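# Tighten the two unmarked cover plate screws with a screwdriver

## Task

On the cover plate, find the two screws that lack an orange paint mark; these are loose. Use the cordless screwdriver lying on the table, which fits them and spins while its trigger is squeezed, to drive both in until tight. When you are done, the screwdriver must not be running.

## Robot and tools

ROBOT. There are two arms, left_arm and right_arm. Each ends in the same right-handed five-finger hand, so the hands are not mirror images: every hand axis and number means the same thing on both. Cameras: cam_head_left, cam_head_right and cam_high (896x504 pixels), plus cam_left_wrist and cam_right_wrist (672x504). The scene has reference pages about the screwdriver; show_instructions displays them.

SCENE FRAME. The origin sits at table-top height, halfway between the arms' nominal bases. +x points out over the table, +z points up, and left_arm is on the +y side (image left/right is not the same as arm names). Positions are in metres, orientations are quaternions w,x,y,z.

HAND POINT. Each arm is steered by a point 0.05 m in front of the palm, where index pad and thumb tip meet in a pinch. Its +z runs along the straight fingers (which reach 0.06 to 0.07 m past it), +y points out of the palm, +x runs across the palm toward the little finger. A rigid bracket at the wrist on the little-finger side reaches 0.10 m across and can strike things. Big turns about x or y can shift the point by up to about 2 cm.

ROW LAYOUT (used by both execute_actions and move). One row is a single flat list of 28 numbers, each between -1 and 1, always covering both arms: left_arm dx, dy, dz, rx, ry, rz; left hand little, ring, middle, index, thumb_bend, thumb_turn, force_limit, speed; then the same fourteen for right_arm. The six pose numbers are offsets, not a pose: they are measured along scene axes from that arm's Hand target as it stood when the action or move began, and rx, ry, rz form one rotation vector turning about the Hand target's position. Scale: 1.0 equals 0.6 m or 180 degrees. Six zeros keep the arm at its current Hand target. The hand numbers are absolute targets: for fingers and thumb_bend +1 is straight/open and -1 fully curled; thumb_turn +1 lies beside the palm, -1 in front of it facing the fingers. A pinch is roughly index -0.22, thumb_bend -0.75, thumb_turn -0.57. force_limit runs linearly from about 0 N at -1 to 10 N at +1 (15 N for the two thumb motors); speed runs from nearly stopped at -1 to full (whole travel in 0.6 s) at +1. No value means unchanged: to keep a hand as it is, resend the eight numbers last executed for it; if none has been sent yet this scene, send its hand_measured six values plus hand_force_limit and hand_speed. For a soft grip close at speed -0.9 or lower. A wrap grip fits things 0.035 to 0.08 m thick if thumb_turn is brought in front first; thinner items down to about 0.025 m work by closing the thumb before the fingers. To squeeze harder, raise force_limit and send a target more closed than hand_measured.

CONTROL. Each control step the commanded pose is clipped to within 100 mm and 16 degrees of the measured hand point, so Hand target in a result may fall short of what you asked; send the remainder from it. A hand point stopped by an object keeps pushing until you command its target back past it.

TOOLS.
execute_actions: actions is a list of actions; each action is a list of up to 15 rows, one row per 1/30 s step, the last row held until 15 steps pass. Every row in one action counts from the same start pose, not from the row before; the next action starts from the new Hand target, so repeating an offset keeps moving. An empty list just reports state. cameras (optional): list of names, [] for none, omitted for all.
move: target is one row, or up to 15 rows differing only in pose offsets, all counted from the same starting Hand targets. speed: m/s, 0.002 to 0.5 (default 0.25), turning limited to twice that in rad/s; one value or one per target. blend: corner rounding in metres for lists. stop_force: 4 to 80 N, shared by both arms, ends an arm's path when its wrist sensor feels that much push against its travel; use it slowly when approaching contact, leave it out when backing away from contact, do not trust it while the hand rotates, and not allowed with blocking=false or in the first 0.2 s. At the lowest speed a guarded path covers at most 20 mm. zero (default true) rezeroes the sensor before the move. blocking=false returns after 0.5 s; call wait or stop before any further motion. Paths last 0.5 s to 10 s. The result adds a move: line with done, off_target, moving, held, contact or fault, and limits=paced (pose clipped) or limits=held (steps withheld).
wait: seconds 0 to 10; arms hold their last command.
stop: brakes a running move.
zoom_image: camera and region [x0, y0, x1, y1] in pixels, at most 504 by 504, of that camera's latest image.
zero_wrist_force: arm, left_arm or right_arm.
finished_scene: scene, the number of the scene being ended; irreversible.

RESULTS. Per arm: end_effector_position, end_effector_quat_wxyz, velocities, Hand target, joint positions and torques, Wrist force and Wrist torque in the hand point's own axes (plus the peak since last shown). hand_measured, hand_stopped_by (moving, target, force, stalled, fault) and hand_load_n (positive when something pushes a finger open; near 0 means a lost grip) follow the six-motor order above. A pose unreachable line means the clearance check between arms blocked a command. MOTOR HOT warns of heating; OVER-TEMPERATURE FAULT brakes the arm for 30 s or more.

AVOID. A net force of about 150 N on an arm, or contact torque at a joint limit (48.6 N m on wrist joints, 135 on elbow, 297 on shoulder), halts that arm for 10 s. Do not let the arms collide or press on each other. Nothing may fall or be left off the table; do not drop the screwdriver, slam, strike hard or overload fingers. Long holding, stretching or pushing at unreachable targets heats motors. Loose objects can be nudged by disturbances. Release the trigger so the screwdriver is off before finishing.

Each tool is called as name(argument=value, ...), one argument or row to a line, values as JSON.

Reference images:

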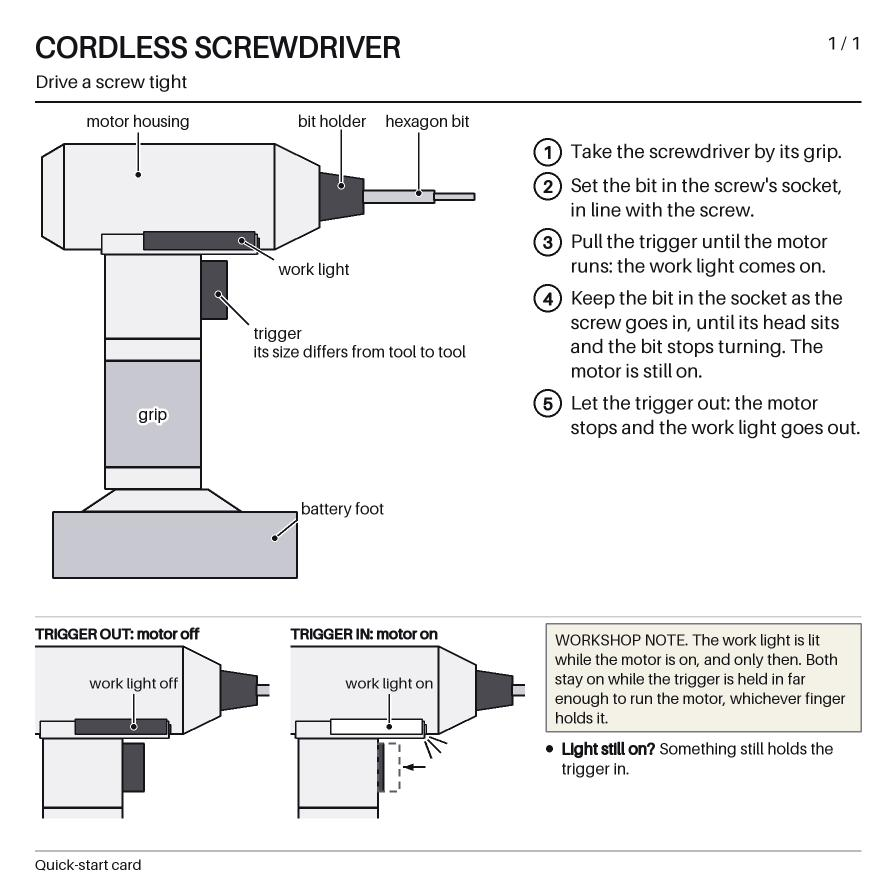

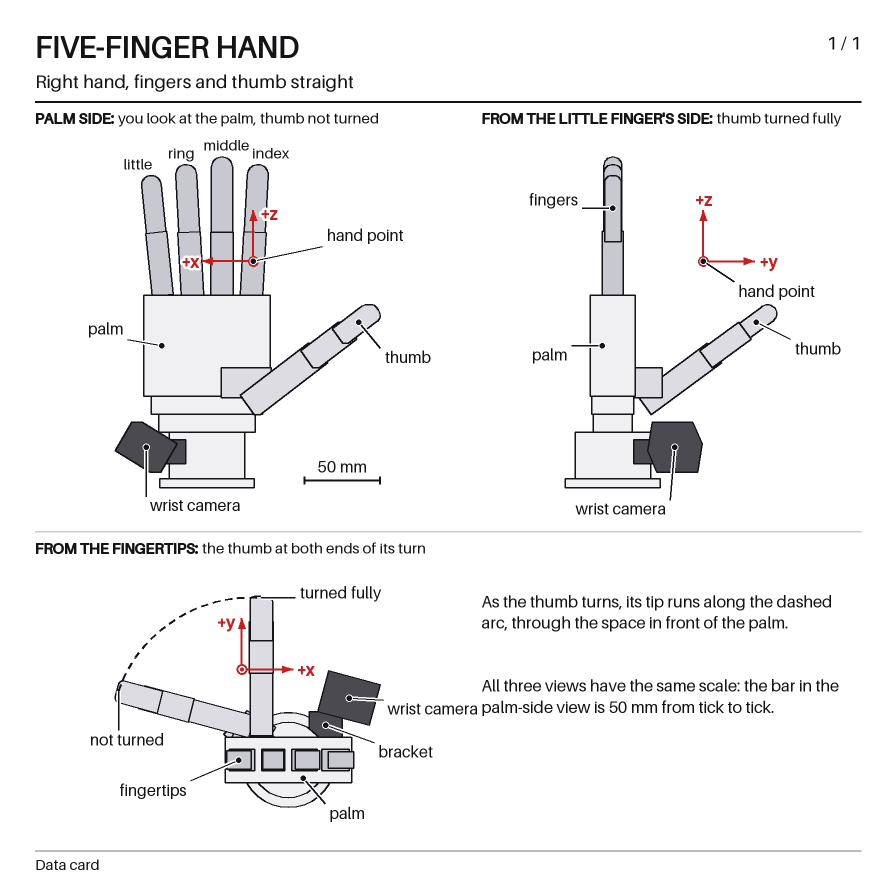

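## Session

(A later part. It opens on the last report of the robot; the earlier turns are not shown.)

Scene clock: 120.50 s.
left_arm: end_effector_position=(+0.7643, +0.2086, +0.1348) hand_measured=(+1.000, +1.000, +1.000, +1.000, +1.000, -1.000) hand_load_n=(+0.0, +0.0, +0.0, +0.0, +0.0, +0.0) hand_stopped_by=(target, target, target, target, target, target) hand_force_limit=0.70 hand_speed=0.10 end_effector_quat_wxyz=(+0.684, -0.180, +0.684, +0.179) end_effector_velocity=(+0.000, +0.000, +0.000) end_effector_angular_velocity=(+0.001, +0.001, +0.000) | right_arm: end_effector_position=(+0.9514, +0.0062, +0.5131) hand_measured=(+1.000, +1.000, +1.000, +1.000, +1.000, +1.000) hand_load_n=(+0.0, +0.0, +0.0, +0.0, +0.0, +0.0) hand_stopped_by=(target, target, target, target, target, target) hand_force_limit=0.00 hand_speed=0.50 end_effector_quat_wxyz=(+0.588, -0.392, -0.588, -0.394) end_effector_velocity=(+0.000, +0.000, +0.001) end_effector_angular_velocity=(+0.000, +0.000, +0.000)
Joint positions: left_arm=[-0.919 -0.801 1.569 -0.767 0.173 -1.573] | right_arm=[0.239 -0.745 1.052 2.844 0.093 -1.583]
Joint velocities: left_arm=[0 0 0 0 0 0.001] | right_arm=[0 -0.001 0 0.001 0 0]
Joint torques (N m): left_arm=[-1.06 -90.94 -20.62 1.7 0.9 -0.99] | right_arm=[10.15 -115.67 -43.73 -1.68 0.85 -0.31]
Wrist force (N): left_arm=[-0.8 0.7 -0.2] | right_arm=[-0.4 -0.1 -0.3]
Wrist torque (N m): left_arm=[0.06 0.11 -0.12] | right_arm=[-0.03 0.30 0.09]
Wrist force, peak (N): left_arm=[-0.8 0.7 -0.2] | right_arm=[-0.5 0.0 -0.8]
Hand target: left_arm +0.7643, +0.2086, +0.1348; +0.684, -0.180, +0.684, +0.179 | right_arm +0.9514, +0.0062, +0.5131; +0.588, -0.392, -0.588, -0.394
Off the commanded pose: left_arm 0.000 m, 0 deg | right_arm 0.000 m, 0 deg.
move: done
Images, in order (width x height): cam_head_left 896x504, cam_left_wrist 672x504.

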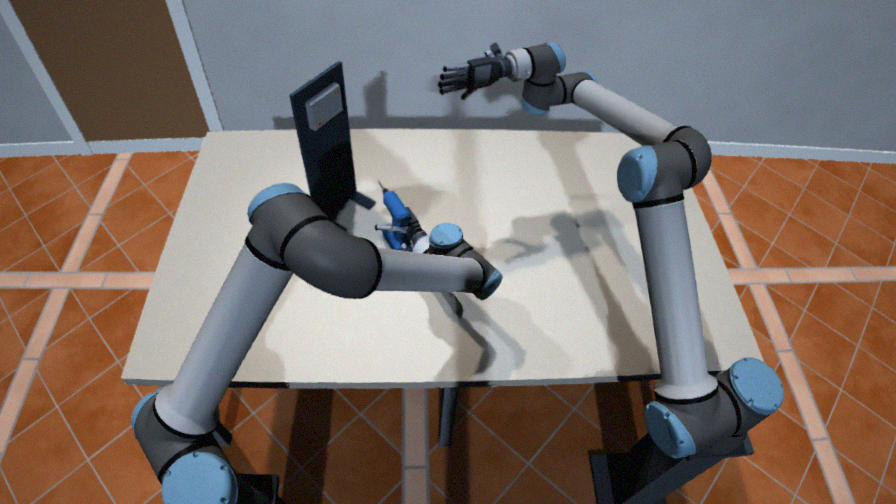

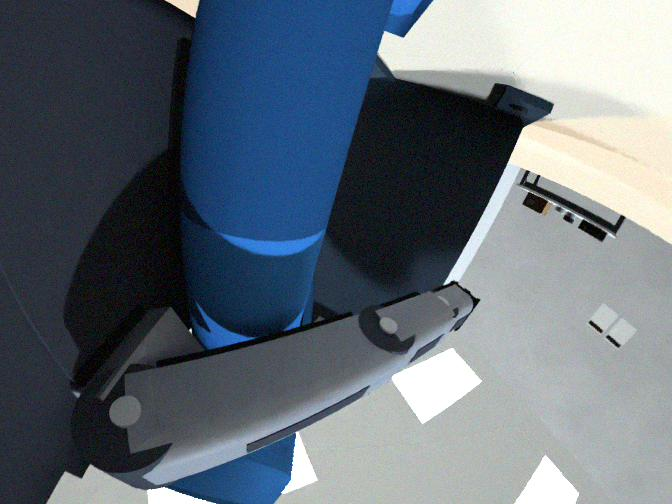

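move(
  target=[
    [-0.131,-0.0738,0,0,0,0,1,1,1,1,1,-1,0.7,0.1,0,0,0,0,0,0,1,1,1,1,1,1,0,0.5],
    [-0.334,-0.188,0,0,0,0,1,1,1,1,1,-1,0.7,0.1,0,0,0,0,0,0,1,1,1,1,1,1,0,0.5],
  ],
  speed=[0.05,0.15],
  cameras=["cam_head_left","cam_left_wrist"],
)

zoom_image(
  camera="cam_head_left",
  region=[300, 120, 500, 320],
)

Scene clock: 123.83 s.
left_arm: end_effector_position=(+0.5636, +0.0960, +0.1348) hand_measured=(+1.000, +1.000, +1.000, +1.000, +1.000, -1.000) hand_load_n=(+0.0, +0.0, +0.0, +0.0, +0.0, +0.0) hand_stopped_by=(target, target, target, target, target, target) hand_force_limit=0.70 hand_speed=0.10 end_effector_quat_wxyz=(+0.684, -0.180, +0.684, +0.179) end_effector_velocity=(+0.000, +0.000, +0.000) end_effector_angular_velocity=(-0.002, -0.001, +0.000) | right_arm: end_effector_position=(+0.9514, +0.0062, +0.5131) hand_measured=(+1.000, +1.000, +1.000, +1.000, +1.000, +1.000) hand_load_n=(+0.0, +0.0, +0.0, +0.0, +0.0, +0.0) hand_stopped_by=(target, target, target, target, target, target) hand_force_limit=0.00 hand_speed=0.50 end_effector_quat_wxyz=(+0.588, -0.392, -0.588, -0.394) end_effector_velocity=(+0.000, +0.000, +0.001) end_effector_angular_velocity=(+0.000, +0.000, +0.000)
Joint positions: left_arm=[-1.204 -0.868 1.703 -0.84 -0.112 -1.568] | right_arm=[0.239 -0.745 1.052 2.844 0.093 -1.582]
Joint velocities: left_arm=[-0.001 0 0 0 0 -0.002] | right_arm=[0 -0.001 0 0 0 0]
Joint torques (N m): left_arm=[-12.39 -95.16 -16.38 -2.84 0.11 3.05] | right_arm=[8.36 -116.39 -42.74 -1.7 0.71 -0.14]
Wrist force (N): left_arm=[0.1 0.6 -0.5] | right_arm=[-0.3 0.0 -0.4]
Wrist torque (N m): left_arm=[0.00 0.01 -0.04] | right_arm=[-0.02 0.30 0.10]
Wrist force, peak (N): left_arm=[0.0 0.5 -2.4] | right_arm=[-0.2 -0.3 -0.9]
Hand target: left_arm +0.5636, +0.0960, +0.1348; +0.684, -0.180, +0.684, +0.179 | right_arm +0.9514, +0.0062, +0.5131; +0.588, -0.392, -0.588, -0.394
Off the commanded pose: left_arm 0.000 m, 0 deg | right_arm 0.000 m, 0 deg.
move: done
Images, in order (width x height): cam_head_left 896x504, cam_left_wrist 672x504.

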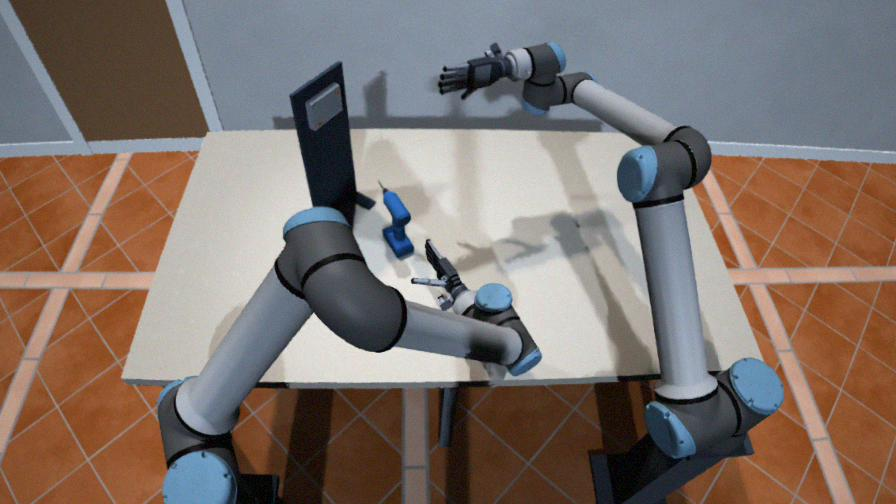

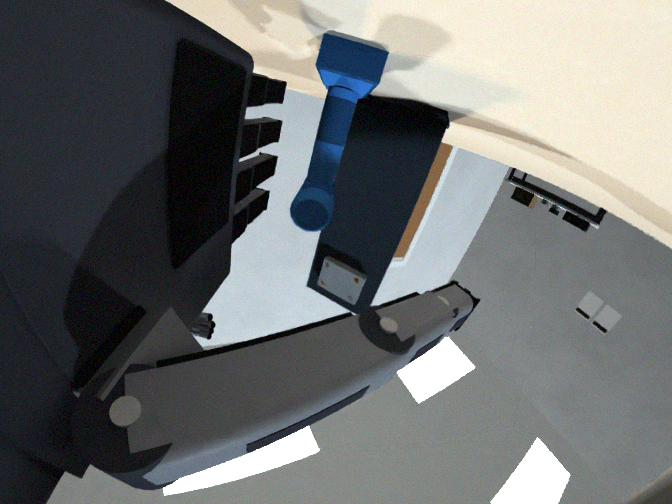

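Scaled by 2.520.

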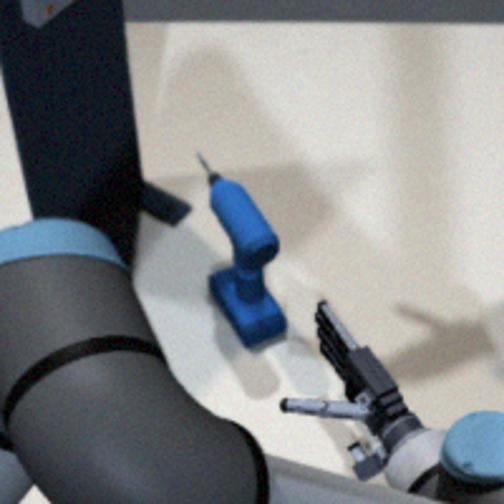

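zoom_image(
  camera="cam_left_wrist",
  region=[290, 160, 400, 320],
)

zoom_image(
  camera="cam_head_left",
  region=[290, 70, 360, 140],
)

Scaled by 3.150 from the camera's 672x504 image, which has a finer 960x720 frame.

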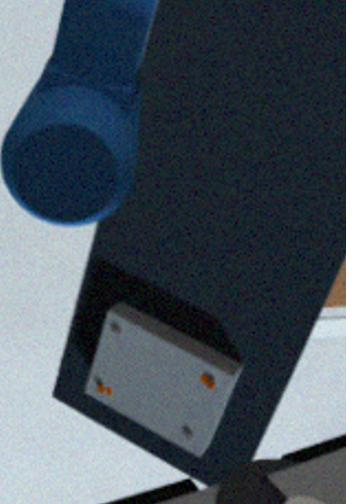

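Scaled by 7.200.

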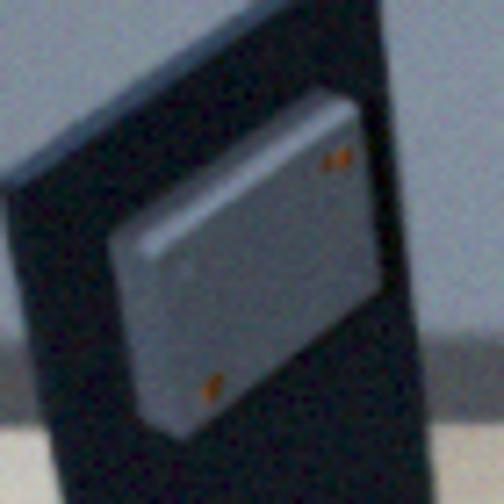

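Both driven screws are seated flush, the tool stands upright on the table and its light is off.

finished_scene(
  scene=2,
)

The scene is finished.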